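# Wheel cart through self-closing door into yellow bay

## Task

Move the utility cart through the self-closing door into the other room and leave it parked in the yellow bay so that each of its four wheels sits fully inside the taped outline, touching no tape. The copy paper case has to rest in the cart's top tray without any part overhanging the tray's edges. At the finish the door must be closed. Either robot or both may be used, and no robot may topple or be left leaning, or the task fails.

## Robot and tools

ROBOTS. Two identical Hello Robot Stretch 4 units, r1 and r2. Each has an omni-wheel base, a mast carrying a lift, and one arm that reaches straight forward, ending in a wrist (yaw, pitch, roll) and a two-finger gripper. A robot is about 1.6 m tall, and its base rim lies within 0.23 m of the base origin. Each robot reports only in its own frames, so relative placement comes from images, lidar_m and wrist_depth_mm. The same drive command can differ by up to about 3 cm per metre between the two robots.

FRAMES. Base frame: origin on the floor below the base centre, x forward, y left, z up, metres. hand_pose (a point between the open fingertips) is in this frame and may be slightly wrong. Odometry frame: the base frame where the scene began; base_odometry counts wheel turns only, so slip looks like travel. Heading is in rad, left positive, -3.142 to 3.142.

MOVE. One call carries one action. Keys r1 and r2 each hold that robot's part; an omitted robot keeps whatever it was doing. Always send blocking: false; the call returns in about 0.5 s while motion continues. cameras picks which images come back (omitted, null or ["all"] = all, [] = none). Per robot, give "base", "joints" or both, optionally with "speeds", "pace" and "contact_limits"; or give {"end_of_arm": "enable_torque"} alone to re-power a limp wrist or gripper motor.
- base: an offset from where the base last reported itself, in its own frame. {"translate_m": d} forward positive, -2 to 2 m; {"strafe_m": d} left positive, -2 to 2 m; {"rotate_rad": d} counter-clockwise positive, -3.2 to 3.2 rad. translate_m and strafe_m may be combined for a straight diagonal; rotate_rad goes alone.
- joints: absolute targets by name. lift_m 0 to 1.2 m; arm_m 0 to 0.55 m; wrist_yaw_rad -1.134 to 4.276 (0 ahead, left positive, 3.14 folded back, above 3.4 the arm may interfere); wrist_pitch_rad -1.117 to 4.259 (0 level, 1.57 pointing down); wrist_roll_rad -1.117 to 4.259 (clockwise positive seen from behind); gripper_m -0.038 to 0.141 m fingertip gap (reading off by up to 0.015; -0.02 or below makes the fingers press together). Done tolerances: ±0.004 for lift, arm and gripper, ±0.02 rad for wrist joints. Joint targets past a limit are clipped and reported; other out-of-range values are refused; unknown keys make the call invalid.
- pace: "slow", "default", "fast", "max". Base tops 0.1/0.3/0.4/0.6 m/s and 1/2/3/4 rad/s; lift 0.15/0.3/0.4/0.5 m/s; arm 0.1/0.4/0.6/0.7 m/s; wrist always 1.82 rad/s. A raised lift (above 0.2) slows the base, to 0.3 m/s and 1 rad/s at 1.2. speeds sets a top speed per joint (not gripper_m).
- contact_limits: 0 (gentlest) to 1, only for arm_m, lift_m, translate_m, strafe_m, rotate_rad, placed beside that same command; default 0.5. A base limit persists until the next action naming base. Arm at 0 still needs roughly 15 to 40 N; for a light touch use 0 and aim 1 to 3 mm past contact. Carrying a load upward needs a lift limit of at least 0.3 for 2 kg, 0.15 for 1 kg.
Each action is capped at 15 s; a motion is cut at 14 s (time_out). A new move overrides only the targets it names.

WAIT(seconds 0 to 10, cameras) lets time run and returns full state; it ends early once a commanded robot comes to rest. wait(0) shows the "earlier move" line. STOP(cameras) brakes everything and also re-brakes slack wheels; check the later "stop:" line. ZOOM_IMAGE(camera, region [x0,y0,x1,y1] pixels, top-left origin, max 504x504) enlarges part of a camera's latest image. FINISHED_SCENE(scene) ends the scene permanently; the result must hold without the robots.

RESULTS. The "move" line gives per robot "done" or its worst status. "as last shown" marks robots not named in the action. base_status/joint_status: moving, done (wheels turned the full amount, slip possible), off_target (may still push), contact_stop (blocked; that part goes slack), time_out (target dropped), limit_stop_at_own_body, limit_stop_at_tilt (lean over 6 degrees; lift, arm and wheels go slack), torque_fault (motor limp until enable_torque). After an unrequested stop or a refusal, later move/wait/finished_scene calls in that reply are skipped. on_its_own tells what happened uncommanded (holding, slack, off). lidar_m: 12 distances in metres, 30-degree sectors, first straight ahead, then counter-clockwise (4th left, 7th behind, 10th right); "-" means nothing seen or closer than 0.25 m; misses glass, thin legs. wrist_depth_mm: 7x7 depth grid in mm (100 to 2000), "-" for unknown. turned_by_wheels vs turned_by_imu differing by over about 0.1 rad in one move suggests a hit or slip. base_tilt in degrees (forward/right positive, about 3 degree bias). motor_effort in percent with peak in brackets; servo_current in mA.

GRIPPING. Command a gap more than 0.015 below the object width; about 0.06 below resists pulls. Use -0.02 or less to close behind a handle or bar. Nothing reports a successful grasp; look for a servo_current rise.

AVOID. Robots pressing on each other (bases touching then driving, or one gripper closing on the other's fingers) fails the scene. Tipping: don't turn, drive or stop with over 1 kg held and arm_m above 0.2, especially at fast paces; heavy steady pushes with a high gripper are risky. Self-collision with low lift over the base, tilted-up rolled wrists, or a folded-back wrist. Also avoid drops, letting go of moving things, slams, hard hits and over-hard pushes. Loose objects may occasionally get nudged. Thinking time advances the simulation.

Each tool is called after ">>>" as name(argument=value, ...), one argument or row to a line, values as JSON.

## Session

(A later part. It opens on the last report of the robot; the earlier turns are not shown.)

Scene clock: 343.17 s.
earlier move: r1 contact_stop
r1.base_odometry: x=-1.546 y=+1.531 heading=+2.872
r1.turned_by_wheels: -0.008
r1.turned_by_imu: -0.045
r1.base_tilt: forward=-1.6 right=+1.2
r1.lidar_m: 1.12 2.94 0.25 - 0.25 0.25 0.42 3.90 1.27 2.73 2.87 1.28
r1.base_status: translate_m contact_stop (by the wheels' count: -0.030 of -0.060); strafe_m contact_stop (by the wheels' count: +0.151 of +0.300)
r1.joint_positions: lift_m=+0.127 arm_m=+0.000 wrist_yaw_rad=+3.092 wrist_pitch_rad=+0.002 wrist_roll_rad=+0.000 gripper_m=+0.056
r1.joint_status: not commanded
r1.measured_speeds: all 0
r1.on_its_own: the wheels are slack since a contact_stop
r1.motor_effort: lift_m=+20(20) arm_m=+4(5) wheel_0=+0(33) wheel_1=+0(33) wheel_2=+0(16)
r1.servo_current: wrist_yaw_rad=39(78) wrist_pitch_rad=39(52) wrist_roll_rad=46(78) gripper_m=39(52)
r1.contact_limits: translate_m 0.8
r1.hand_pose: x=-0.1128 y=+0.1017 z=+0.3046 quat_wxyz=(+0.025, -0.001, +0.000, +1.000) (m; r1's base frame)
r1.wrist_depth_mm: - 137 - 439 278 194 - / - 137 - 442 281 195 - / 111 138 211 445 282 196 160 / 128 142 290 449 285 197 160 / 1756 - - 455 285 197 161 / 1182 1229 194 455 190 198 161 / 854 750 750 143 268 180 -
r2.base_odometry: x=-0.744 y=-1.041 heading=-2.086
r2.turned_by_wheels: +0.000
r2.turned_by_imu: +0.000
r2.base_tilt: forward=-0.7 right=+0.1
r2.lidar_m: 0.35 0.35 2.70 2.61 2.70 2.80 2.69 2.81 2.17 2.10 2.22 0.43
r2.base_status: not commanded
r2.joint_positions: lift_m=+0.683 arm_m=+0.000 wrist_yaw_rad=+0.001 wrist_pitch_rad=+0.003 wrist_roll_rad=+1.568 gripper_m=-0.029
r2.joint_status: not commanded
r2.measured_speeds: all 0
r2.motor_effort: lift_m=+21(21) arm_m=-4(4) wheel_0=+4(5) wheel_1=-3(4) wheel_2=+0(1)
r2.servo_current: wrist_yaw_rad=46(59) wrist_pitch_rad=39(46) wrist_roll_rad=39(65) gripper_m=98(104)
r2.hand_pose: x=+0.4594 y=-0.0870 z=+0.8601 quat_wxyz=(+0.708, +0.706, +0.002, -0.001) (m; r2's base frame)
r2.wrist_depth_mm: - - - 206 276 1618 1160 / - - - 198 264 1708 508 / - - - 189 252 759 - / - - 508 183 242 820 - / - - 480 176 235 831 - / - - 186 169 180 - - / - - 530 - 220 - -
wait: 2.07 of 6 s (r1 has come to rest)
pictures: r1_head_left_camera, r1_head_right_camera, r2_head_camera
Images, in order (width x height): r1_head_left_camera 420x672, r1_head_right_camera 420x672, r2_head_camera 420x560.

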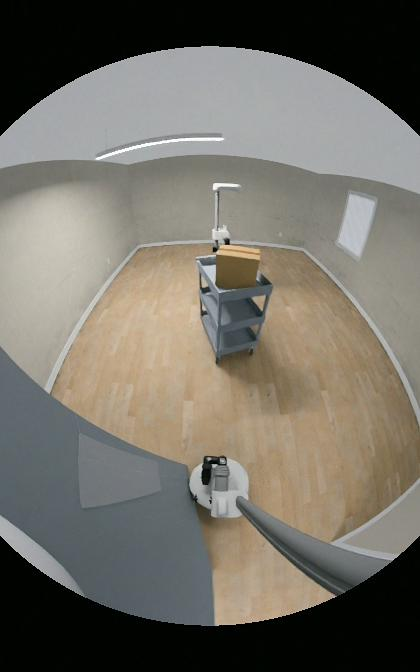

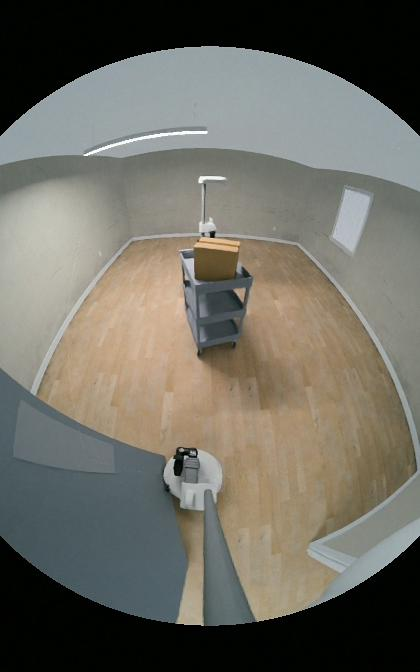

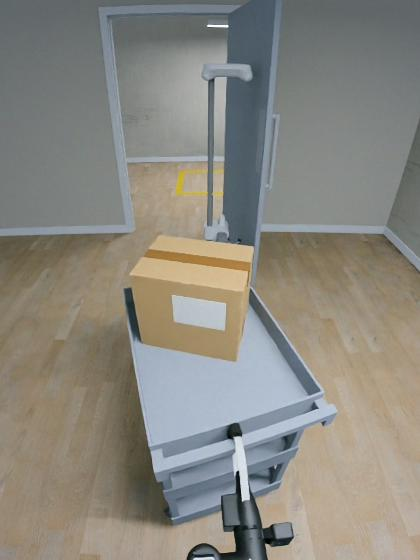

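>>> stop(
  cameras=[],
)

>>> move(
  blocking=false,
  r2={"base":{"translate_m":0.38,"strafe_m":0.11},"pace":"slow"},
  cameras=[],
)

>>> wait(
  seconds=6,
  cameras=["r1_head_right_camera","r2_head_camera","r2_wrist_camera"],
)

Scene clock: 355.07 s.
stop: r1's wheels hold again
r1.base_odometry: x=-1.546 y=+1.531 heading=+2.872
r1.turned_by_wheels: +0.000
r1.turned_by_imu: +0.000
r1.base_tilt: forward=-1.6 right=+1.3
r1.lidar_m: 1.13 2.99 0.25 - 0.25 0.25 0.43 3.91 1.25 2.72 2.83 1.33
r1.base_status: translate_m contact_stop (by the wheels' count: -0.030 of -0.060); strafe_m contact_stop (by the wheels' count: +0.151 of +0.300)
r1.joint_positions: lift_m=+0.127 arm_m=+0.000 wrist_yaw_rad=+3.092 wrist_pitch_rad=+0.002 wrist_roll_rad=+0.000 gripper_m=+0.056
r1.joint_status: not commanded
r1.measured_speeds: all 0
r1.motor_effort: lift_m=+20(20) arm_m=+4(5) wheel_0=+0(33) wheel_1=+0(33) wheel_2=+0(16)
r1.servo_current: wrist_yaw_rad=46(78) wrist_pitch_rad=39(52) wrist_roll_rad=46(78) gripper_m=39(52)
r1.contact_limits: translate_m 0.8
r1.hand_pose: x=-0.1128 y=+0.1017 z=+0.3046 quat_wxyz=(+0.025, -0.001, +0.000, +1.000) (m; r1's base frame)
r1.wrist_depth_mm: - 137 - 436 279 194 - / - 138 - 442 281 195 - / 111 138 211 445 282 196 160 / 128 141 290 452 283 196 160 / 1661 - - 452 285 197 160 / 1182 1205 193 452 191 197 160 / 842 750 759 143 268 180 -
r2.base_odometry: x=-0.744 y=-1.041 heading=-2.086
r2.turned_by_wheels: +0.000
r2.turned_by_imu: +0.000
r2.base_tilt: forward=-0.7 right=+0.1
r2.lidar_m: 0.34 0.38 2.74 2.63 2.75 2.79 2.70 2.82 2.19 2.12 2.21 0.46
r2.base_status: not commanded
r2.joint_positions: lift_m=+0.683 arm_m=+0.000 wrist_yaw_rad=+0.001 wrist_pitch_rad=+0.003 wrist_roll_rad=+1.568 gripper_m=-0.029
r2.joint_status: not commanded
r2.measured_speeds: all 0
r2.motor_effort: lift_m=+21(21) arm_m=-4(4) wheel_0=+3(5) wheel_1=-3(4) wheel_2=+0(1)
r2.servo_current: wrist_yaw_rad=46(59) wrist_pitch_rad=39(46) wrist_roll_rad=46(65) gripper_m=98(104)
r2.hand_pose: x=+0.4594 y=-0.0870 z=+0.8601 quat_wxyz=(+0.708, +0.706, +0.002, -0.001) (m; r2's base frame)
r2.wrist_depth_mm: - - - 207 274 1661 1160 / - - - 198 264 1661 504 / - - - 190 252 768 - / - - 508 183 242 820 - / - - 480 176 235 831 - / - - 186 169 180 - - / - - 535 - 220 - -
pictures: none
No camera images: "cameras" was empty.

Scene clock: 355.57 s.
move: r2 moving
r1: as last shown
r1.lidar_m: 1.10 2.97 0.25 - 0.25 0.25 0.44 3.88 1.25 2.75 2.86 1.32
r1.motor_effort: lift_m=+20(20) arm_m=+4(4) wheel_0=+0(1) wheel_1=+0(0) wheel_2=+0(0)
r1.servo_current: wrist_yaw_rad=46(85) wrist_pitch_rad=46(46) wrist_roll_rad=52(65) gripper_m=33(52)
r1.contact_limits: translate_m 0.8
r1.wrist_depth_mm: - 137 - 436 278 194 - / - 137 - 439 281 196 - / 111 137 211 449 283 196 160 / 128 142 289 452 285 197 160 / 1661 - - 452 285 197 160 / 1205 1205 194 455 190 197 161 / 842 750 759 143 270 181 -
r2.base_odometry: x=-0.747 y=-1.053 heading=-2.086
r2.turned_by_wheels: +0.000
r2.turned_by_imu: +0.000
r2.base_tilt: forward=-0.7 right=+0.1
r2.lidar_m: 0.35 3.26 2.72 2.63 2.72 2.81 2.69 2.84 2.18 2.11 2.25 0.47
r2.base_status: translate_m moving; strafe_m moving
r2.joint_positions: lift_m=+0.683 arm_m=+0.000 wrist_yaw_rad=-0.001 wrist_pitch_rad=+0.003 wrist_roll_rad=+1.568 gripper_m=-0.029
r2.joint_status: not commanded
r2.measured_speeds: translate_m=+0.050 strafe_m=+0.013 rotate_rad=+0.000 lift_m=+0.000 arm_m=+0.000 wrist_yaw_rad=-0.005 wrist_pitch_rad=+0.000 wrist_roll_rad=+0.000
r2.motor_effort: lift_m=+21(21) arm_m=-4(4) wheel_0=+1(8) wheel_1=+7(9) wheel_2=-13(14)
r2.servo_current: wrist_yaw_rad=39(52) wrist_pitch_rad=39(46) wrist_roll_rad=46(65) gripper_m=85(98)
r2.hand_pose: x=+0.4592 y=-0.0877 z=+0.8601 quat_wxyz=(+0.708, +0.706, +0.001, -0.001) (m; r2's base frame)
r2.wrist_depth_mm: - - - 272 282 1576 1160 / - - - 201 267 1708 492 / - - - 190 254 759 - / - - 535 183 244 820 - / - - 477 176 235 831 - / - - 186 169 179 759 - / - - 521 - 220 - -
pictures: none
No camera images: "cameras" was empty.

Scene clock: 360.27 s.
earlier move: r2 done
r1.base_odometry: x=-1.546 y=+1.531 heading=+2.872
r1.turned_by_wheels: +0.000
r1.turned_by_imu: +0.000
r1.base_tilt: forward=-1.6 right=+1.3
r1.lidar_m: 0.77 2.99 0.25 - 0.25 0.25 0.42 3.89 1.27 2.74 2.85 0.84
r1.base_status: not commanded
r1.joint_positions: lift_m=+0.127 arm_m=+0.000 wrist_yaw_rad=+3.092 wrist_pitch_rad=+0.002 wrist_roll_rad=+0.000 gripper_m=+0.056
r1.joint_status: not commanded
r1.measured_speeds: all 0
r1.motor_effort: lift_m=+20(20) arm_m=+4(4) wheel_0=+0(1) wheel_1=+0(0) wheel_2=+0(0)
r1.servo_current: wrist_yaw_rad=46(85) wrist_pitch_rad=33(52) wrist_roll_rad=52(65) gripper_m=39(52)
r1.contact_limits: translate_m 0.8
r1.hand_pose: x=-0.1128 y=+0.1017 z=+0.3046 quat_wxyz=(+0.025, -0.001, +0.000, +1.000) (m; r1's base frame)
r1.wrist_depth_mm: - 137 - 439 278 194 - / - 138 - 442 279 195 - / 111 138 211 445 283 196 160 / 128 142 290 449 283 197 160 / 1661 - - 452 282 197 160 / 1229 1205 193 455 192 197 161 / 842 750 750 143 268 180 -
r2.base_odometry: x=-0.835 y=-1.425 heading=-2.086
r2.turned_by_wheels: +0.000
r2.turned_by_imu: +0.000
r2.base_tilt: forward=-0.7 right=+0.1
r2.lidar_m: 0.35 2.92 2.62 2.51 2.62 3.20 3.08 3.10 2.34 2.22 2.36 0.46
r2.base_status: done
r2.joint_positions: lift_m=+0.683 arm_m=+0.000 wrist_yaw_rad=-0.003 wrist_pitch_rad=+0.003 wrist_roll_rad=+1.568 gripper_m=-0.029
r2.joint_status: not commanded
r2.measured_speeds: all 0
r2.motor_effort: lift_m=+21(21) arm_m=-4(4) wheel_0=+2(8) wheel_1=+4(10) wheel_2=-7(15)
r2.servo_current: wrist_yaw_rad=59(59) wrist_pitch_rad=39(46) wrist_roll_rad=46(65) gripper_m=91(104)
r2.hand_pose: x=+0.4590 y=-0.0883 z=+0.8601 quat_wxyz=(+0.708, +0.706, +0.000, -0.002) (m; r2's base frame)
r2.wrist_depth_mm: - - - 273 282 1537 1160 / - - - 201 266 1576 492 / - - - 191 256 1499 - / - - 535 183 244 820 - / - - 480 176 235 820 - / - - 186 168 179 - - / - - 521 - 220 - -
wait: 4.70 of 6 s (r2 has come to rest)
pictures: r1_head_right_camera, r2_head_camera, r2_wrist_camera
Images, in order (width x height): r1_head_right_camera 420x672, r2_head_camera 420x560, r2_wrist_camera 616x392.

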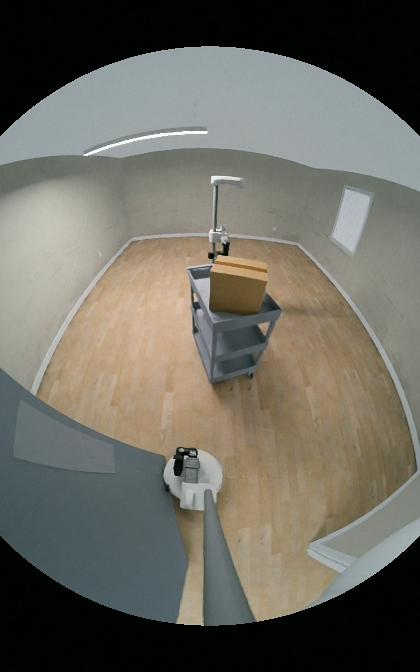

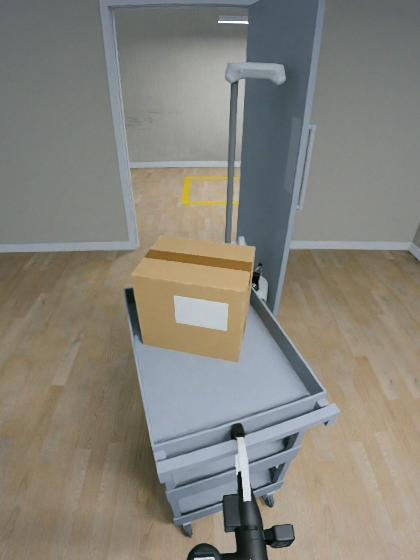

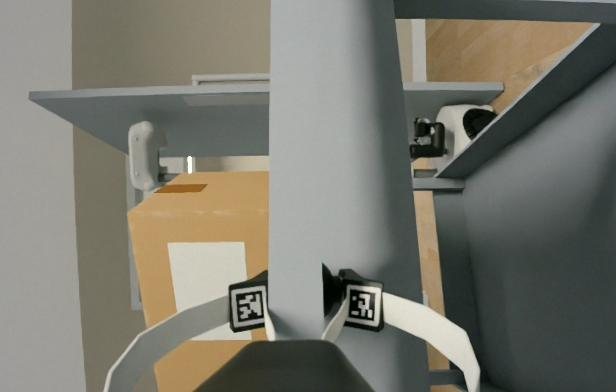

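>>> move(
  blocking=false,
  r2={"base":{"strafe_m":-0.15},"pace":"slow"},
  cameras=[],
)

>>> wait(
  seconds=4,
  cameras=[],
)

>>> move(
  blocking=false,
  r2={"base":{"translate_m":0.26,"strafe_m":0.14},"pace":"slow"},
  cameras=[],
)

>>> wait(
  seconds=5,
  cameras=["r1_head_right_camera","r2_head_camera","r2_head_left_camera","r2_wrist_camera"],
)

Scene clock: 382.30 s.
move: r2 moving
r1: as last shown
r1.lidar_m: 0.74 2.95 0.25 - 0.25 0.25 0.42 3.91 1.26 2.73 2.83 0.83
r1.servo_current: wrist_yaw_rad=46(59) wrist_pitch_rad=33(46) wrist_roll_rad=39(65) gripper_m=39(46)
r1.contact_limits: translate_m 0.8
r1.wrist_depth_mm: - 137 - 439 278 194 - / - 137 - 442 281 195 - / 111 138 211 449 282 196 160 / 129 142 291 449 283 197 160 / 1708 - - 455 283 197 161 / 1205 1182 193 455 191 197 161 / 842 759 750 143 268 180 -
r2.base_odometry: x=-0.847 y=-1.418 heading=-2.086
r2.turned_by_wheels: +0.000
r2.turned_by_imu: +0.001
r2.base_tilt: forward=-0.6 right=+0.1
r2.lidar_m: 0.34 0.37 2.61 2.52 2.65 3.19 3.11 3.13 2.31 2.20 2.34 0.46
r2.base_status: strafe_m moving
r2.joint_positions: lift_m=+0.683 arm_m=+0.000 wrist_yaw_rad=+0.000 wrist_pitch_rad=+0.003 wrist_roll_rad=+1.568 gripper_m=-0.029
r2.joint_status: not commanded
r2.measured_speeds: translate_m=+0.000 strafe_m=-0.055 rotate_rad=-0.001 lift_m=+0.000 arm_m=+0.000 wrist_yaw_rad=+0.029 wrist_pitch_rad=+0.000 wrist_roll_rad=+0.000
r2.motor_effort: lift_m=+21(21) arm_m=-4(4) wheel_0=+5(12) wheel_1=-7(9) wheel_2=-1(6)
r2.servo_current: wrist_yaw_rad=46(59) wrist_pitch_rad=39(46) wrist_roll_rad=59(59) gripper_m=98(98)
r2.hand_pose: x=+0.4594 y=-0.0873 z=+0.8601 quat_wxyz=(+0.708, +0.706, +0.001, -0.001) (m; r2's base frame)
r2.wrist_depth_mm: - - - 208 278 1537 1118 / - - 1537 200 264 1537 500 / - - - 190 254 778 - / - - 521 183 244 854 - / - - 480 177 235 820 - / - - 186 169 179 - - / - - 535 - 220 - -
pictures: none
No camera images: "cameras" was empty.

Scene clock: 384.43 s.
earlier move: r2 done
r1.base_odometry: x=-1.546 y=+1.531 heading=+2.872
r1.turned_by_wheels: +0.000
r1.turned_by_imu: +0.000
r1.base_tilt: forward=-1.6 right=+1.3
r1.lidar_m: 0.76 2.96 0.25 - 0.25 0.25 0.44 3.90 1.26 2.74 2.84 0.88
r1.base_status: not commanded
r1.joint_positions: lift_m=+0.127 arm_m=+0.000 wrist_yaw_rad=+3.092 wrist_pitch_rad=+0.002 wrist_roll_rad=+0.000 gripper_m=+0.056
r1.joint_status: not commanded
r1.measured_speeds: all 0
r1.motor_effort: lift_m=+20(20) arm_m=+4(4) wheel_0=+0(1) wheel_1=+0(0) wheel_2=+0(0)
r1.servo_current: wrist_yaw_rad=52(65) wrist_pitch_rad=46(52) wrist_roll_rad=59(65) gripper_m=39(46)
r1.contact_limits: translate_m 0.8
r1.hand_pose: x=-0.1128 y=+0.1017 z=+0.3046 quat_wxyz=(+0.025, -0.001, +0.000, +1.000) (m; r1's base frame)
r1.wrist_depth_mm: - 137 - 439 278 193 - / - 137 - 442 279 195 - / 111 138 212 449 283 196 160 / 128 141 290 452 283 197 161 / 1661 - - 455 283 197 160 / 1182 1182 193 455 191 198 160 / 842 741 750 143 268 181 -
r2.base_odometry: x=-0.965 y=-1.352 heading=-2.086
r2.turned_by_wheels: +0.000
r2.turned_by_imu: +0.001
r2.base_tilt: forward=-0.6 right=+0.1
r2.lidar_m: 0.29 0.39 2.74 2.66 2.75 3.19 3.08 2.96 2.18 2.08 2.18 0.48
r2.base_status: done
r2.joint_positions: lift_m=+0.683 arm_m=+0.000 wrist_yaw_rad=+0.003 wrist_pitch_rad=+0.003 wrist_roll_rad=+1.569 gripper_m=-0.029
r2.joint_status: not commanded
r2.measured_speeds: all 0
r2.motor_effort: lift_m=+21(21) arm_m=-4(4) wheel_0=+3(14) wheel_1=-4(9) wheel_2=+0(6)
r2.servo_current: wrist_yaw_rad=39(65) wrist_pitch_rad=39(46) wrist_roll_rad=33(65) gripper_m=91(98)
r2.hand_pose: x=+0.4596 y=-0.0864 z=+0.8600 quat_wxyz=(+0.708, +0.706, +0.002, +0.000) (m; r2's base frame)
r2.wrist_depth_mm: - - - 300 336 345 1042 / - - - 294 351 1576 449 / - 1921 - 214 279 1464 496 / - - - 198 257 1430 - / - - 484 181 241 820 - / - - 186 168 180 - - / - - 473 - 213 - -
wait: 2.13 of 4 s (r2 has come to rest)
pictures: none
No camera images: "cameras" was empty.

Scene clock: 384.93 s.
move: r2 moving
r1: as last shown
r1.lidar_m: 0.75 2.97 0.25 - 0.25 0.25 0.43 3.88 1.27 2.75 2.85 0.86
r1.servo_current: wrist_yaw_rad=33(65) wrist_pitch_rad=46(52) wrist_roll_rad=39(65) gripper_m=46(46)
r1.contact_limits: translate_m 0.8
r1.wrist_depth_mm: - 137 - 439 279 195 - / - 137 - 439 279 195 - / 111 138 211 445 282 196 160 / 128 142 290 452 283 196 160 / 1661 - - 452 285 197 160 / 1205 1205 194 459 191 197 161 / 854 750 750 143 268 181 -
r2.base_odometry: x=-0.966 y=-1.365 heading=-2.086
r2.turned_by_wheels: +0.000
r2.turned_by_imu: +0.000
r2.base_tilt: forward=-0.7 right=+0.1
r2.lidar_m: 0.31 0.37 2.76 2.66 2.78 3.19 3.11 2.92 2.17 2.09 2.17 0.47
r2.base_status: translate_m moving; strafe_m moving
r2.joint_positions: lift_m=+0.683 arm_m=+0.000 wrist_yaw_rad=-0.002 wrist_pitch_rad=+0.003 wrist_roll_rad=+1.569 gripper_m=-0.029
r2.joint_status: not commanded
r2.measured_speeds: translate_m=+0.050 strafe_m=+0.026 rotate_rad=-0.001 lift_m=+0.000 arm_m=+0.000 wrist_yaw_rad=-0.021 wrist_pitch_rad=+0.000 wrist_roll_rad=+0.000
r2.motor_effort: lift_m=+21(21) arm_m=-4(4) wheel_0=+5(9) wheel_1=+6(8) wheel_2=-12(13)
r2.servo_current: wrist_yaw_rad=52(52) wrist_pitch_rad=39(52) wrist_roll_rad=33(52) gripper_m=91(91)
r2.hand_pose: x=+0.4591 y=-0.0881 z=+0.8600 quat_wxyz=(+0.708, +0.706, +0.000, -0.002) (m; r2's base frame)
r2.wrist_depth_mm: - - - 301 - 1336 1042 / - - - 300 347 1499 407 / - - - 216 282 1499 500 / - - - 252 265 1430 - / - - 530 180 240 831 - / - 466 185 167 179 - - / - - 466 - 211 - -
pictures: none
No camera images: "cameras" was empty.

Scene clock: 388.57 s.
earlier move: r2 done
r1.base_odometry: x=-1.546 y=+1.531 heading=+2.872
r1.turned_by_wheels: +0.000
r1.turned_by_imu: +0.000
r1.base_tilt: forward=-1.6 right=+1.3
r1.lidar_m: 0.62 2.96 0.25 - 0.26 0.25 0.44 3.89 1.24 2.72 2.86 0.56
r1.base_status: not commanded
r1.joint_positions: lift_m=+0.127 arm_m=+0.000 wrist_yaw_rad=+3.092 wrist_pitch_rad=+0.002 wrist_roll_rad=+0.000 gripper_m=+0.056
r1.joint_status: not commanded
r1.measured_speeds: all 0
r1.motor_effort: lift_m=+20(20) arm_m=+4(4) wheel_0=+0(1) wheel_1=+0(0) wheel_2=+0(0)
r1.servo_current: wrist_yaw_rad=59(65) wrist_pitch_rad=46(52) wrist_roll_rad=46(65) gripper_m=46(52)
r1.contact_limits: translate_m 0.8
r1.hand_pose: x=-0.1128 y=+0.1017 z=+0.3046 quat_wxyz=(+0.025, -0.001, +0.000, +1.000) (m; r1's base frame)
r1.wrist_depth_mm: - 137 - 439 277 194 - / - 137 - 439 279 195 - / 111 138 211 449 283 196 160 / 128 141 291 445 285 197 160 / 1756 - - 452 285 198 161 / 1182 1205 194 452 191 198 161 / 854 759 750 143 268 181 -
r2.base_odometry: x=-0.972 y=-1.647 heading=-2.086
r2.turned_by_wheels: +0.000
r2.turned_by_imu: +0.000
r2.base_tilt: forward=-0.7 right=+0.1
r2.lidar_m: 0.31 0.41 2.63 2.52 2.64 3.46 3.39 3.12 2.31 2.22 2.35 0.47
r2.base_status: done
r2.joint_positions: lift_m=+0.683 arm_m=+0.000 wrist_yaw_rad=-0.004 wrist_pitch_rad=+0.003 wrist_roll_rad=+1.569 gripper_m=-0.029
r2.joint_status: not commanded
r2.measured_speeds: all 0
r2.motor_effort: lift_m=+21(21) arm_m=-4(4) wheel_0=+2(9) wheel_1=+4(9) wheel_2=-6(14)
r2.servo_current: wrist_yaw_rad=52(59) wrist_pitch_rad=39(52) wrist_roll_rad=52(59) gripper_m=91(104)
r2.hand_pose: x=+0.4590 y=-0.0885 z=+0.8600 quat_wxyz=(+0.708, +0.706, +0.000, -0.002) (m; r2's base frame)
r2.wrist_depth_mm: - - - 301 329 334 342 / - - 1281 225 294 1366 1160 / - - - 208 271 1205 521 / - - - 194 257 778 - / - - 469 179 238 820 - / - - 185 168 179 - - / - - 488 - 213 - -
wait: 3.63 of 5 s (r2 has come to rest)
pictures: r1_head_right_camera, r2_head_camera, r2_head_left_camera, r2_wrist_camera
Images, in order (width x height): r1_head_right_camera 420x672, r2_head_camera 420x560, r2_head_left_camera 420x672, r2_wrist_camera 616x392.

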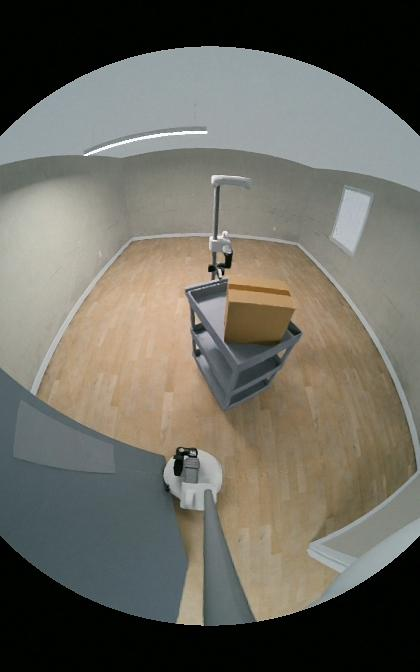

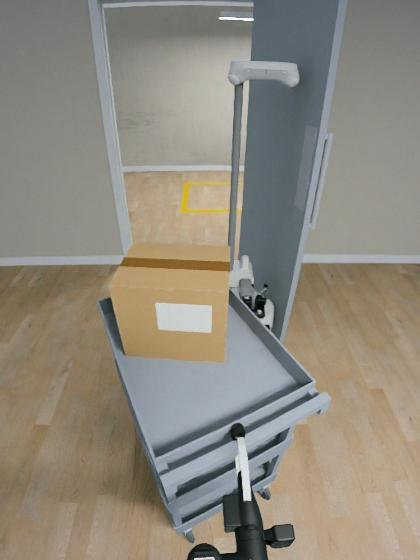

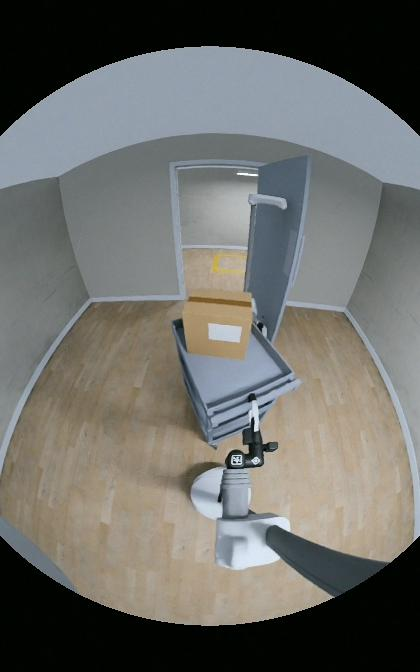

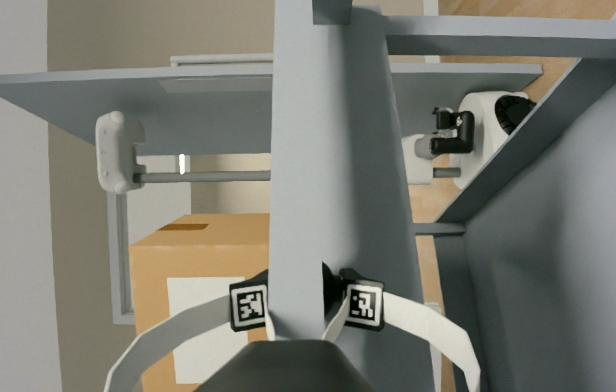

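>>> move(
  blocking=false,
  r2={"base":{"translate_m":0.3,"strafe_m":0.165},"pace":"slow"},
  cameras=[],
)

>>> wait(
  seconds=5,
  cameras=["r1_head_right_camera","r2_head_camera"],
)

Scene clock: 395.57 s.
move: r2 moving
r1: as last shown
r1.lidar_m: 0.61 2.97 0.25 - 0.25 0.25 0.43 3.89 1.28 2.74 2.85 0.57
r1.servo_current: wrist_yaw_rad=46(59) wrist_pitch_rad=46(46) wrist_roll_rad=52(59) gripper_m=39(46)
r1.contact_limits: translate_m 0.8
r1.wrist_depth_mm: - 137 - 439 276 194 - / - 137 - 439 279 195 - / 111 138 211 449 282 196 160 / 128 141 290 449 283 197 160 / 1708 - - 449 285 197 160 / 1205 1182 194 452 191 196 161 / 854 750 750 143 268 180 -
r2.base_odometry: x=-0.972 y=-1.661 heading=-2.086
r2.turned_by_wheels: +0.000
r2.turned_by_imu: +0.001
r2.base_tilt: forward=-0.7 right=+0.1
r2.lidar_m: 0.32 0.40 2.61 2.51 2.64 3.44 3.37 3.16 2.33 2.24 2.34 0.48
r2.base_status: translate_m moving; strafe_m moving
r2.joint_positions: lift_m=+0.683 arm_m=+0.000 wrist_yaw_rad=-0.004 wrist_pitch_rad=+0.003 wrist_roll_rad=+1.569 gripper_m=-0.029
r2.joint_status: not commanded
r2.measured_speeds: translate_m=+0.049 strafe_m=+0.026 rotate_rad=+0.003 lift_m=+0.000 arm_m=+0.000 wrist_yaw_rad=+0.000 wrist_pitch_rad=+0.000 wrist_roll_rad=+0.000
r2.motor_effort: lift_m=+21(21) arm_m=-4(4) wheel_0=+4(5) wheel_1=+7(9) wheel_2=-12(13)
r2.servo_current: wrist_yaw_rad=46(52) wrist_pitch_rad=39(46) wrist_roll_rad=52(59) gripper_m=91(98)
r2.hand_pose: x=+0.4590 y=-0.0885 z=+0.8600 quat_wxyz=(+0.708, +0.706, +0.000, -0.002) (m; r2's base frame)
r2.wrist_depth_mm: - - - 303 329 332 342 / - - 1281 224 291 1229 1182 / - 1499 - 208 273 1182 525 / - - - 194 257 778 - / - - 469 179 237 831 - / - - 184 168 179 759 - / - - 484 - 213 - -
pictures: none
No camera images: "cameras" was empty.

Scene clock: 399.63 s.
earlier move: r2 done
r1.base_odometry: x=-1.546 y=+1.531 heading=+2.872
r1.turned_by_wheels: +0.000
r1.turned_by_imu: +0.000
r1.base_tilt: forward=-1.6 right=+1.3
r1.lidar_m: 0.62 2.92 0.25 - 0.25 0.25 0.43 3.92 1.26 2.75 0.34 0.37
r1.base_status: not commanded
r1.joint_positions: lift_m=+0.127 arm_m=+0.000 wrist_yaw_rad=+3.092 wrist_pitch_rad=+0.002 wrist_roll_rad=+0.000 gripper_m=+0.056
r1.joint_status: not commanded
r1.measured_speeds: all 0
r1.motor_effort: lift_m=+20(20) arm_m=+4(4) wheel_0=+0(1) wheel_1=+0(0) wheel_2=+0(0)
r1.servo_current: wrist_yaw_rad=39(65) wrist_pitch_rad=46(52) wrist_roll_rad=33(72) gripper_m=39(52)
r1.contact_limits: translate_m 0.8
r1.hand_pose: x=-0.1128 y=+0.1017 z=+0.3046 quat_wxyz=(+0.025, -0.001, +0.000, +1.000) (m; r1's base frame)
r1.wrist_depth_mm: - 137 - 436 279 194 - / - 138 - 442 279 196 - / 111 138 211 445 282 195 160 / 128 141 290 452 283 196 160 / 1756 - - 452 285 198 161 / 1205 1229 194 452 191 197 160 / 854 759 759 143 270 181 -
r2.base_odometry: x=-0.976 y=-1.989 heading=-2.086
r2.turned_by_wheels: +0.000
r2.turned_by_imu: +0.000
r2.base_tilt: forward=-0.7 right=+0.1
r2.lidar_m: 0.34 0.44 2.43 2.35 2.47 3.41 3.67 3.34 2.50 2.40 2.50 0.46
r2.base_status: done
r2.joint_positions: lift_m=+0.683 arm_m=+0.000 wrist_yaw_rad=-0.004 wrist_pitch_rad=+0.003 wrist_roll_rad=+1.569 gripper_m=-0.029
r2.joint_status: not commanded
r2.measured_speeds: all 0
r2.motor_effort: lift_m=+21(21) arm_m=-4(4) wheel_0=+3(7) wheel_1=+3(9) wheel_2=-5(13)
r2.servo_current: wrist_yaw_rad=52(65) wrist_pitch_rad=39(46) wrist_roll_rad=52(59) gripper_m=91(104)
r2.hand_pose: x=+0.4590 y=-0.0885 z=+0.8600 quat_wxyz=(+0.708, +0.706, +0.000, -0.002) (m; r2's base frame)
r2.wrist_depth_mm: - - - 215 286 904 917 / 991 - - 204 272 1042 917 / - - - 192 257 1160 - / - - 564 185 245 820 - / - 1983 477 177 235 820 - / - 504 185 170 179 - - / - - 517 - 216 - -
wait: 4.07 of 5 s (r2 has come to rest)
pictures: r1_head_right_camera, r2_head_camera
Images, in order (width x height): r1_head_right_camera 420x672, r2_head_camera 420x560.

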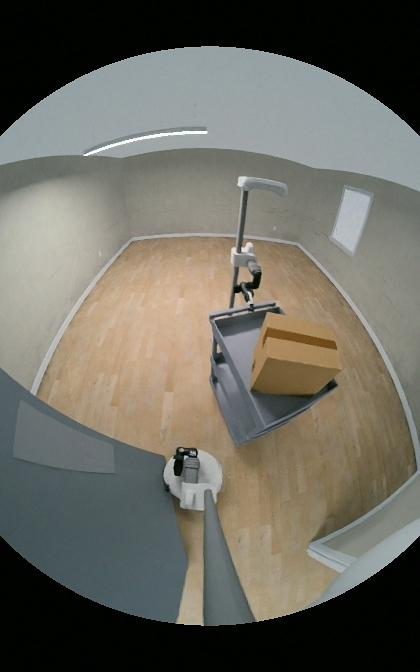

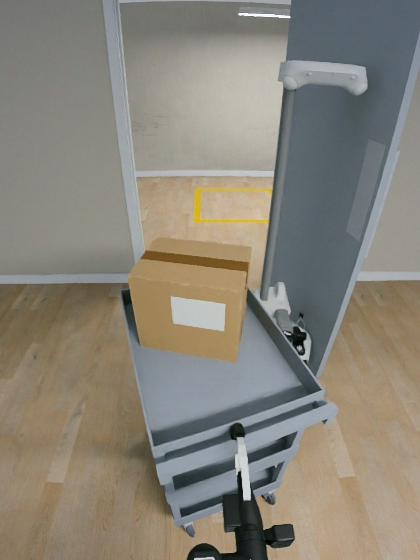

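>>> move(
  blocking=false,
  r2={"base":{"translate_m":0.3,"strafe_m":0.108},"pace":"slow"},
  cameras=[],
)

>>> wait(
  seconds=5,
  cameras=["r1_head_right_camera","r2_head_camera","r2_head_left_camera"],
)

Scene clock: 413.40 s.
move: r2 moving
r1: as last shown
r1.lidar_m: 0.60 2.94 0.25 - 0.25 0.25 0.41 3.91 1.26 2.73 0.34 0.38
r1.servo_current: wrist_yaw_rad=52(59) wrist_pitch_rad=46(46) wrist_roll_rad=46(59) gripper_m=39(39)
r1.contact_limits: translate_m 0.8
r1.wrist_depth_mm: - 137 - 439 279 193 - / - 137 - 445 279 195 - / 111 137 211 445 282 196 160 / 129 141 290 449 282 196 160 / 1708 - - 452 285 197 161 / 1182 1205 195 459 190 198 161 / 842 750 750 143 268 181 -
r2.base_odometry: x=-0.978 y=-2.002 heading=-2.086
r2.turned_by_wheels: +0.000
r2.turned_by_imu: +0.001
r2.base_tilt: forward=-0.7 right=+0.1
r2.lidar_m: 0.34 0.44 2.43 2.34 2.44 3.42 3.71 3.35 2.52 2.39 2.49 0.45
r2.base_status: translate_m moving; strafe_m moving
r2.joint_positions: lift_m=+0.683 arm_m=+0.000 wrist_yaw_rad=-0.004 wrist_pitch_rad=+0.003 wrist_roll_rad=+1.569 gripper_m=-0.029
r2.joint_status: not commanded
r2.measured_speeds: translate_m=+0.048 strafe_m=+0.017 rotate_rad=+0.003 lift_m=+0.000 arm_m=+0.000 wrist_yaw_rad=+0.000 wrist_pitch_rad=+0.000 wrist_roll_rad=+0.000
r2.motor_effort: lift_m=+21(21) arm_m=-4(4) wheel_0=+2(7) wheel_1=+7(8) wheel_2=-11(12)
r2.servo_current: wrist_yaw_rad=52(52) wrist_pitch_rad=39(46) wrist_roll_rad=46(59) gripper_m=91(98)
r2.hand_pose: x=+0.4590 y=-0.0885 z=+0.8600 quat_wxyz=(+0.708, +0.706, +0.000, -0.002) (m; r2's base frame)
r2.wrist_depth_mm: - - - 214 285 891 904 / 976 - - 202 271 1025 904 / - - - 192 256 1138 - / - - 559 184 245 809 - / - 1921 480 176 235 831 - / - 492 186 168 179 - - / - - 517 - 218 - -
pictures: none
No camera images: "cameras" was empty.

Scene clock: 417.30 s.
earlier move: r2 done
r1.base_odometry: x=-1.546 y=+1.531 heading=+2.872
r1.turned_by_wheels: +0.000
r1.turned_by_imu: +0.000
r1.base_tilt: forward=-1.6 right=+1.2
r1.lidar_m: 4.92 2.98 0.25 - 0.25 0.25 0.42 3.90 1.25 0.34 0.34 0.39
r1.base_status: not commanded
r1.joint_positions: lift_m=+0.127 arm_m=+0.000 wrist_yaw_rad=+3.092 wrist_pitch_rad=+0.002 wrist_roll_rad=+0.000 gripper_m=+0.056
r1.joint_status: not commanded
r1.measured_speeds: all 0
r1.motor_effort: lift_m=+20(20) arm_m=+4(4) wheel_0=+0(1) wheel_1=+0(0) wheel_2=+0(0)
r1.servo_current: wrist_yaw_rad=59(72) wrist_pitch_rad=46(52) wrist_roll_rad=46(65) gripper_m=39(52)
r1.contact_limits: translate_m 0.8
r1.hand_pose: x=-0.1128 y=+0.1017 z=+0.3046 quat_wxyz=(+0.025, -0.001, +0.000, +1.000) (m; r1's base frame)
r1.wrist_depth_mm: - 137 - 439 277 194 - / - 138 - 442 281 195 - / 111 138 212 445 282 196 160 / 128 141 289 449 283 196 160 / 1708 - - 455 283 197 161 / 1205 1229 194 455 190 197 161 / 854 750 750 143 270 181 -
r2.base_odometry: x=-1.030 y=-2.303 heading=-2.086
r2.turned_by_wheels: +0.000
r2.turned_by_imu: +0.001
r2.base_tilt: forward=-0.7 right=+0.1
r2.lidar_m: 0.34 0.38 2.31 2.22 2.33 3.25 4.01 3.50 2.60 2.51 2.62 0.42
r2.base_status: done
r2.joint_positions: lift_m=+0.683 arm_m=+0.000 wrist_yaw_rad=-0.003 wrist_pitch_rad=+0.003 wrist_roll_rad=+1.569 gripper_m=-0.029
r2.joint_status: not commanded
r2.measured_speeds: all 0
r2.motor_effort: lift_m=+21(21) arm_m=-4(4) wheel_0=+5(12) wheel_1=+5(9) wheel_2=-5(13)
r2.servo_current: wrist_yaw_rad=39(59) wrist_pitch_rad=46(52) wrist_roll_rad=46(59) gripper_m=91(104)
r2.hand_pose: x=+0.4591 y=-0.0883 z=+0.8600 quat_wxyz=(+0.708, +0.706, +0.000, -0.002) (m; r2's base frame)
r2.wrist_depth_mm: - - 866 205 273 - 866 / 1618 - - 257 264 1537 521 / 1756 - - 248 252 1708 - / 1756 - 500 184 243 854 - / - - 480 178 235 820 - / - 504 186 170 178 - - / - - 544 - 220 - -
wait: 3.90 of 5 s (r2 has come to rest)
pictures: r1_head_right_camera, r2_head_camera, r2_head_left_camera
Images, in order (width x height): r1_head_right_camera 420x672, r2_head_camera 420x560, r2_head_left_camera 420x672.

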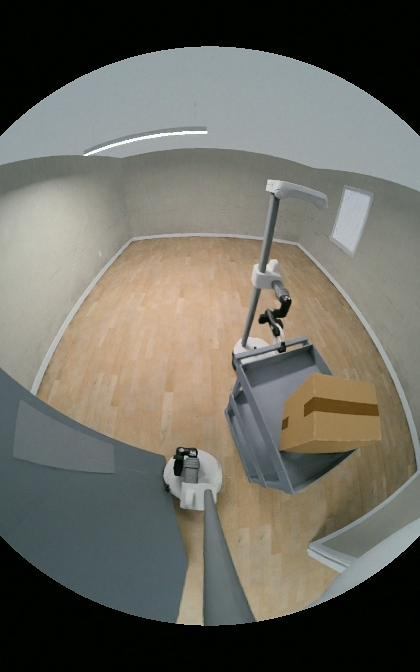

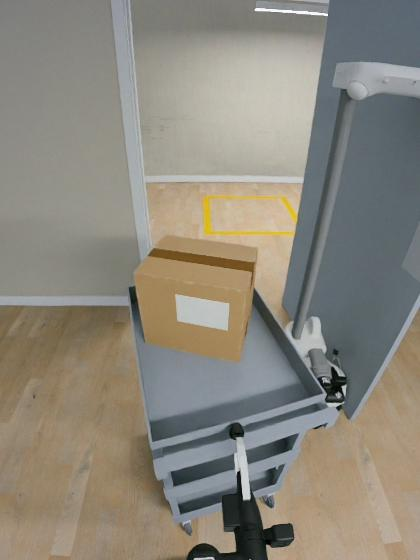

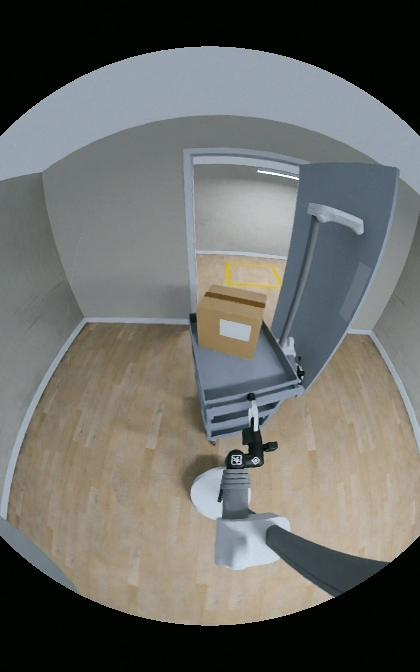

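>>> move(
  blocking=false,
  r2={"base":{"strafe_m":0.16},"pace":"slow"},
  cameras=[],
)

>>> wait(
  seconds=4,
  cameras=[],
)

>>> move(
  blocking=false,
  r2={"base":{"translate_m":0.25},"pace":"slow"},
  cameras=[],
)

>>> wait(
  seconds=5,
  cameras=["r1_head_right_camera","r2_head_camera","r2_head_left_camera"],
)

Scene clock: 429.90 s.
move: r2 moving
r1: as last shown
r1.base_tilt: forward=-1.6 right=+1.3
r1.lidar_m: 4.93 2.97 0.25 - 0.26 0.25 0.43 3.91 1.27 0.34 0.34 0.40
r1.motor_effort: lift_m=+20(20) arm_m=+4(4) wheel_0=+0(0) wheel_1=+0(0) wheel_2=+0(0)
r1.servo_current: wrist_yaw_rad=20(65) wrist_pitch_rad=46(46) wrist_roll_rad=52(65) gripper_m=39(46)
r1.contact_limits: translate_m 0.8
r1.wrist_depth_mm: - 137 - 436 278 194 - / - 137 - 442 279 195 - / 111 138 212 445 283 196 160 / 128 141 290 452 285 197 160 / 1708 - - 452 285 197 161 / 1229 1229 193 455 191 197 160 / 866 759 759 142 268 180 -
r2.base_odometry: x=-1.017 y=-2.310 heading=-2.086
r2.turned_by_wheels: +0.000
r2.turned_by_imu: +0.000
r2.base_tilt: forward=-0.7 right=+0.1
r2.lidar_m: 0.34 1.97 2.28 2.23 2.33 3.24 4.02 3.51 2.63 2.53 2.63 0.45
r2.base_status: strafe_m moving
r2.joint_positions: lift_m=+0.683 arm_m=+0.000 wrist_yaw_rad=-0.003 wrist_pitch_rad=+0.003 wrist_roll_rad=+1.569 gripper_m=-0.029
r2.joint_status: not commanded
r2.measured_speeds: translate_m=-0.001 strafe_m=+0.056 rotate_rad=+0.005 lift_m=+0.000 arm_m=+0.000 wrist_yaw_rad=-0.001 wrist_pitch_rad=+0.000 wrist_roll_rad=+0.000
r2.motor_effort: lift_m=+21(21) arm_m=-4(4) wheel_0=-9(13) wheel_1=+8(9) wheel_2=+0(5)
r2.servo_current: wrist_yaw_rad=46(52) wrist_pitch_rad=46(46) wrist_roll_rad=46(52) gripper_m=98(104)
r2.hand_pose: x=+0.4591 y=-0.0883 z=+0.8600 quat_wxyz=(+0.708, +0.706, +0.000, -0.002) (m; r2's base frame)
r2.wrist_depth_mm: - - - 206 273 - 866 / 1661 - - 258 264 1537 525 / 1756 - - 249 251 798 - / 1661 - 504 185 243 831 - / - - 484 178 234 820 - / - 504 187 169 178 - - / - - 535 - 222 - -
pictures: none
No camera images: "cameras" was empty.

Scene clock: 432.13 s.
earlier move: r2 done
r1.base_odometry: x=-1.546 y=+1.531 heading=+2.872
r1.turned_by_wheels: +0.000
r1.turned_by_imu: +0.000
r1.base_tilt: forward=-1.6 right=+1.3
r1.lidar_m: 4.92 2.96 0.25 - 0.25 0.25 0.41 3.92 1.25 0.35 0.36 0.50
r1.base_status: not commanded
r1.joint_positions: lift_m=+0.127 arm_m=+0.000 wrist_yaw_rad=+3.092 wrist_pitch_rad=+0.002 wrist_roll_rad=+0.000 gripper_m=+0.056
r1.joint_status: not commanded
r1.measured_speeds: all 0
r1.motor_effort: lift_m=+20(20) arm_m=+4(4) wheel_0=+0(1) wheel_1=+0(0) wheel_2=+0(0)
r1.servo_current: wrist_yaw_rad=59(65) wrist_pitch_rad=46(52) wrist_roll_rad=59(72) gripper_m=39(46)
r1.contact_limits: translate_m 0.8
r1.hand_pose: x=-0.1128 y=+0.1017 z=+0.3046 quat_wxyz=(+0.025, -0.001, +0.000, +1.000) (m; r1's base frame)
r1.wrist_depth_mm: - 137 - 439 279 194 - / - 138 - 442 279 195 - / 111 138 212 445 279 195 160 / 128 142 290 449 282 196 160 / 1708 - - 452 285 197 161 / 1205 1205 194 455 190 197 161 / 842 750 759 143 268 181 -
r2.base_odometry: x=-0.891 y=-2.381 heading=-2.086
r2.turned_by_wheels: +0.000
r2.turned_by_imu: +0.000
r2.base_tilt: forward=-0.6 right=+0.0
r2.lidar_m: 0.39 1.97 2.16 2.08 2.19 3.00 4.01 3.74 2.78 2.67 1.30 0.42
r2.base_status: done
r2.joint_positions: lift_m=+0.683 arm_m=+0.000 wrist_yaw_rad=-0.003 wrist_pitch_rad=+0.003 wrist_roll_rad=+1.569 gripper_m=-0.029
r2.joint_status: not commanded
r2.measured_speeds: all 0
r2.motor_effort: lift_m=+21(21) arm_m=-4(4) wheel_0=-7(15) wheel_1=+2(9) wheel_2=+0(5)
r2.servo_current: wrist_yaw_rad=46(59) wrist_pitch_rad=46(52) wrist_roll_rad=52(59) gripper_m=85(104)
r2.hand_pose: x=+0.4591 y=-0.0883 z=+0.8600 quat_wxyz=(+0.708, +0.706, +0.000, -0.002) (m; r2's base frame)
r2.wrist_depth_mm: - - - 169 229 1464 - / 1708 - - 170 229 759 - / 1708 - 488 170 230 831 - / - - 477 170 231 820 - / 1661 - 530 171 231 842 - / - - 186 171 178 - - / - - - - 233 122 492
wait: 2.23 of 4 s (r2 has come to rest)
pictures: none
No camera images: "cameras" was empty.

Scene clock: 432.63 s.
move: r2 moving
r1: as last shown
r1.lidar_m: 4.93 2.99 0.25 - 0.25 0.25 0.42 3.90 1.25 0.37 0.38 0.48
r1.servo_current: wrist_yaw_rad=59(59) wrist_pitch_rad=46(46) wrist_roll_rad=52(59) gripper_m=33(46)
r1.contact_limits: translate_m 0.8
r1.wrist_depth_mm: - 137 - 436 278 193 - / - 138 - 445 281 196 - / 111 138 211 445 283 196 160 / 128 141 290 452 283 197 160 / 1661 - - 452 285 197 160 / 1182 1205 194 459 191 197 161 / 842 750 759 143 270 181 -
r2.base_odometry: x=-0.896 y=-2.392 heading=-2.086
r2.turned_by_wheels: +0.000
r2.turned_by_imu: +0.000
r2.base_tilt: forward=-0.7 right=+0.0
r2.lidar_m: 0.40 1.97 2.13 2.06 2.16 3.02 4.04 3.74 2.75 2.68 1.13 0.43
r2.base_status: translate_m moving
r2.joint_positions: lift_m=+0.683 arm_m=+0.000 wrist_yaw_rad=-0.003 wrist_pitch_rad=+0.003 wrist_roll_rad=+1.569 gripper_m=-0.029
r2.joint_status: not commanded
r2.measured_speeds: translate_m=+0.049 strafe_m=+0.000 rotate_rad=+0.002 lift_m=+0.000 arm_m=+0.000 wrist_yaw_rad=+0.000 wrist_pitch_rad=+0.000 wrist_roll_rad=+0.000
r2.motor_effort: lift_m=+21(21) arm_m=-4(4) wheel_0=+6(9) wheel_1=+7(8) wheel_2=-13(13)
r2.servo_current: wrist_yaw_rad=39(59) wrist_pitch_rad=39(46) wrist_roll_rad=52(59) gripper_m=85(98)
r2.hand_pose: x=+0.4591 y=-0.0883 z=+0.8600 quat_wxyz=(+0.708, +0.706, +0.000, -0.002) (m; r2's base frame)
r2.wrist_depth_mm: - - - 169 229 1499 496 / 1756 - - 169 229 759 - / 1708 - 484 170 229 831 - / 1708 - 477 170 230 831 - / 1708 - 535 171 231 820 - / - - 185 171 178 - - / - - - - 233 122 -
pictures: none
No camera images: "cameras" was empty.

Scene clock: 435.93 s.
earlier move: r2 done
r1.base_odometry: x=-1.546 y=+1.531 heading=+2.872
r1.turned_by_wheels: +0.000
r1.turned_by_imu: +0.000
r1.base_tilt: forward=-1.6 right=+1.3
r1.lidar_m: 4.94 2.99 0.25 - 0.25 0.25 0.43 3.90 0.46 0.40 0.40 0.51
r1.base_status: not commanded
r1.joint_positions: lift_m=+0.127 arm_m=+0.000 wrist_yaw_rad=+3.092 wrist_pitch_rad=+0.002 wrist_roll_rad=+0.000 gripper_m=+0.056
r1.joint_status: not commanded
r1.measured_speeds: all 0
r1.motor_effort: lift_m=+20(20) arm_m=+4(4) wheel_0=+0(1) wheel_1=+0(0) wheel_2=+0(0)
r1.servo_current: wrist_yaw_rad=65(72) wrist_pitch_rad=33(52) wrist_roll_rad=39(72) gripper_m=46(52)
r1.contact_limits: translate_m 0.8
r1.hand_pose: x=-0.1128 y=+0.1017 z=+0.3046 quat_wxyz=(+0.025, -0.001, +0.000, +1.000) (m; r1's base frame)
r1.wrist_depth_mm: - 137 - 439 278 193 - / - 138 - 439 281 195 - / 111 138 211 445 281 195 160 / 128 142 291 452 283 197 160 / 1708 - - 452 283 197 160 / 1182 1160 194 455 191 198 160 / 842 759 741 143 267 181 -
r2.base_odometry: x=-1.013 y=-2.599 heading=-2.085
r2.turned_by_wheels: +0.001
r2.turned_by_imu: +0.002
r2.base_tilt: forward=-0.6 right=+0.0
r2.lidar_m: 0.39 0.41 2.17 2.05 2.19 3.04 - 3.77 2.80 2.68 0.87 0.45
r2.base_status: done
r2.joint_positions: lift_m=+0.683 arm_m=+0.000 wrist_yaw_rad=+0.001 wrist_pitch_rad=+0.003 wrist_roll_rad=+1.569 gripper_m=-0.029
r2.joint_status: not commanded
r2.measured_speeds: all 0
r2.motor_effort: lift_m=+21(21) arm_m=-4(4) wheel_0=+7(13) wheel_1=+6(8) wheel_2=-4(14)
r2.servo_current: wrist_yaw_rad=46(65) wrist_pitch_rad=39(46) wrist_roll_rad=52(59) gripper_m=91(98)
r2.hand_pose: x=+0.4594 y=-0.0872 z=+0.8600 quat_wxyz=(+0.708, +0.706, +0.001, -0.001) (m; r2's base frame)
r2.wrist_depth_mm: - - - 180 241 1661 1160 / - - - 178 239 1661 - / - - 559 176 236 820 - / - 484 473 233 235 842 - / - - 508 174 233 831 - / - - 186 171 177 - - / - - - - 229 121 -
wait: 3.30 of 5 s (r2 has come to rest)
pictures: r1_head_right_camera, r2_head_camera, r2_head_left_camera
Images, in order (width x height): r1_head_right_camera 420x672, r2_head_camera 420x560, r2_head_left_camera 420x672.

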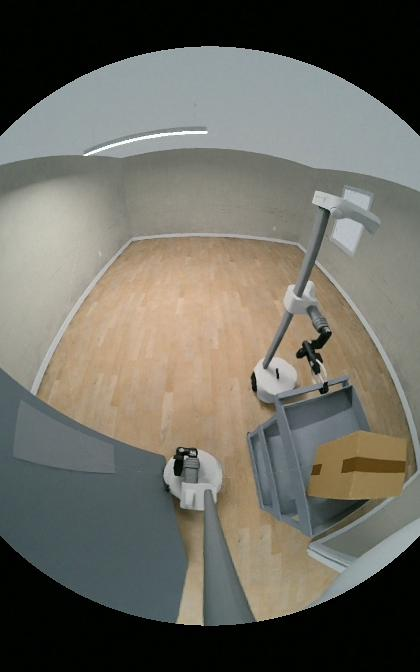

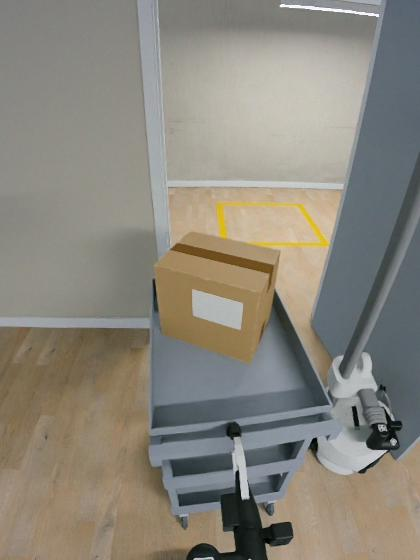

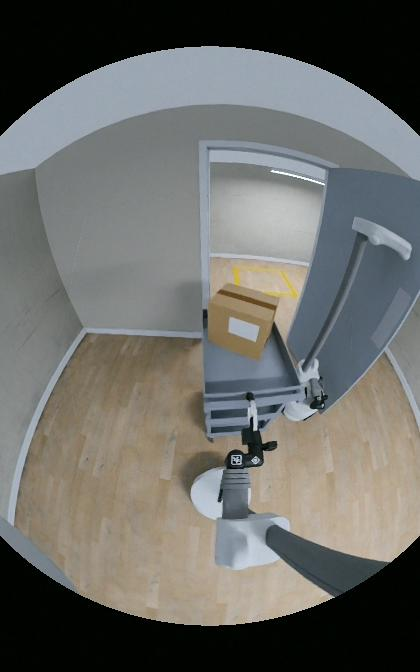

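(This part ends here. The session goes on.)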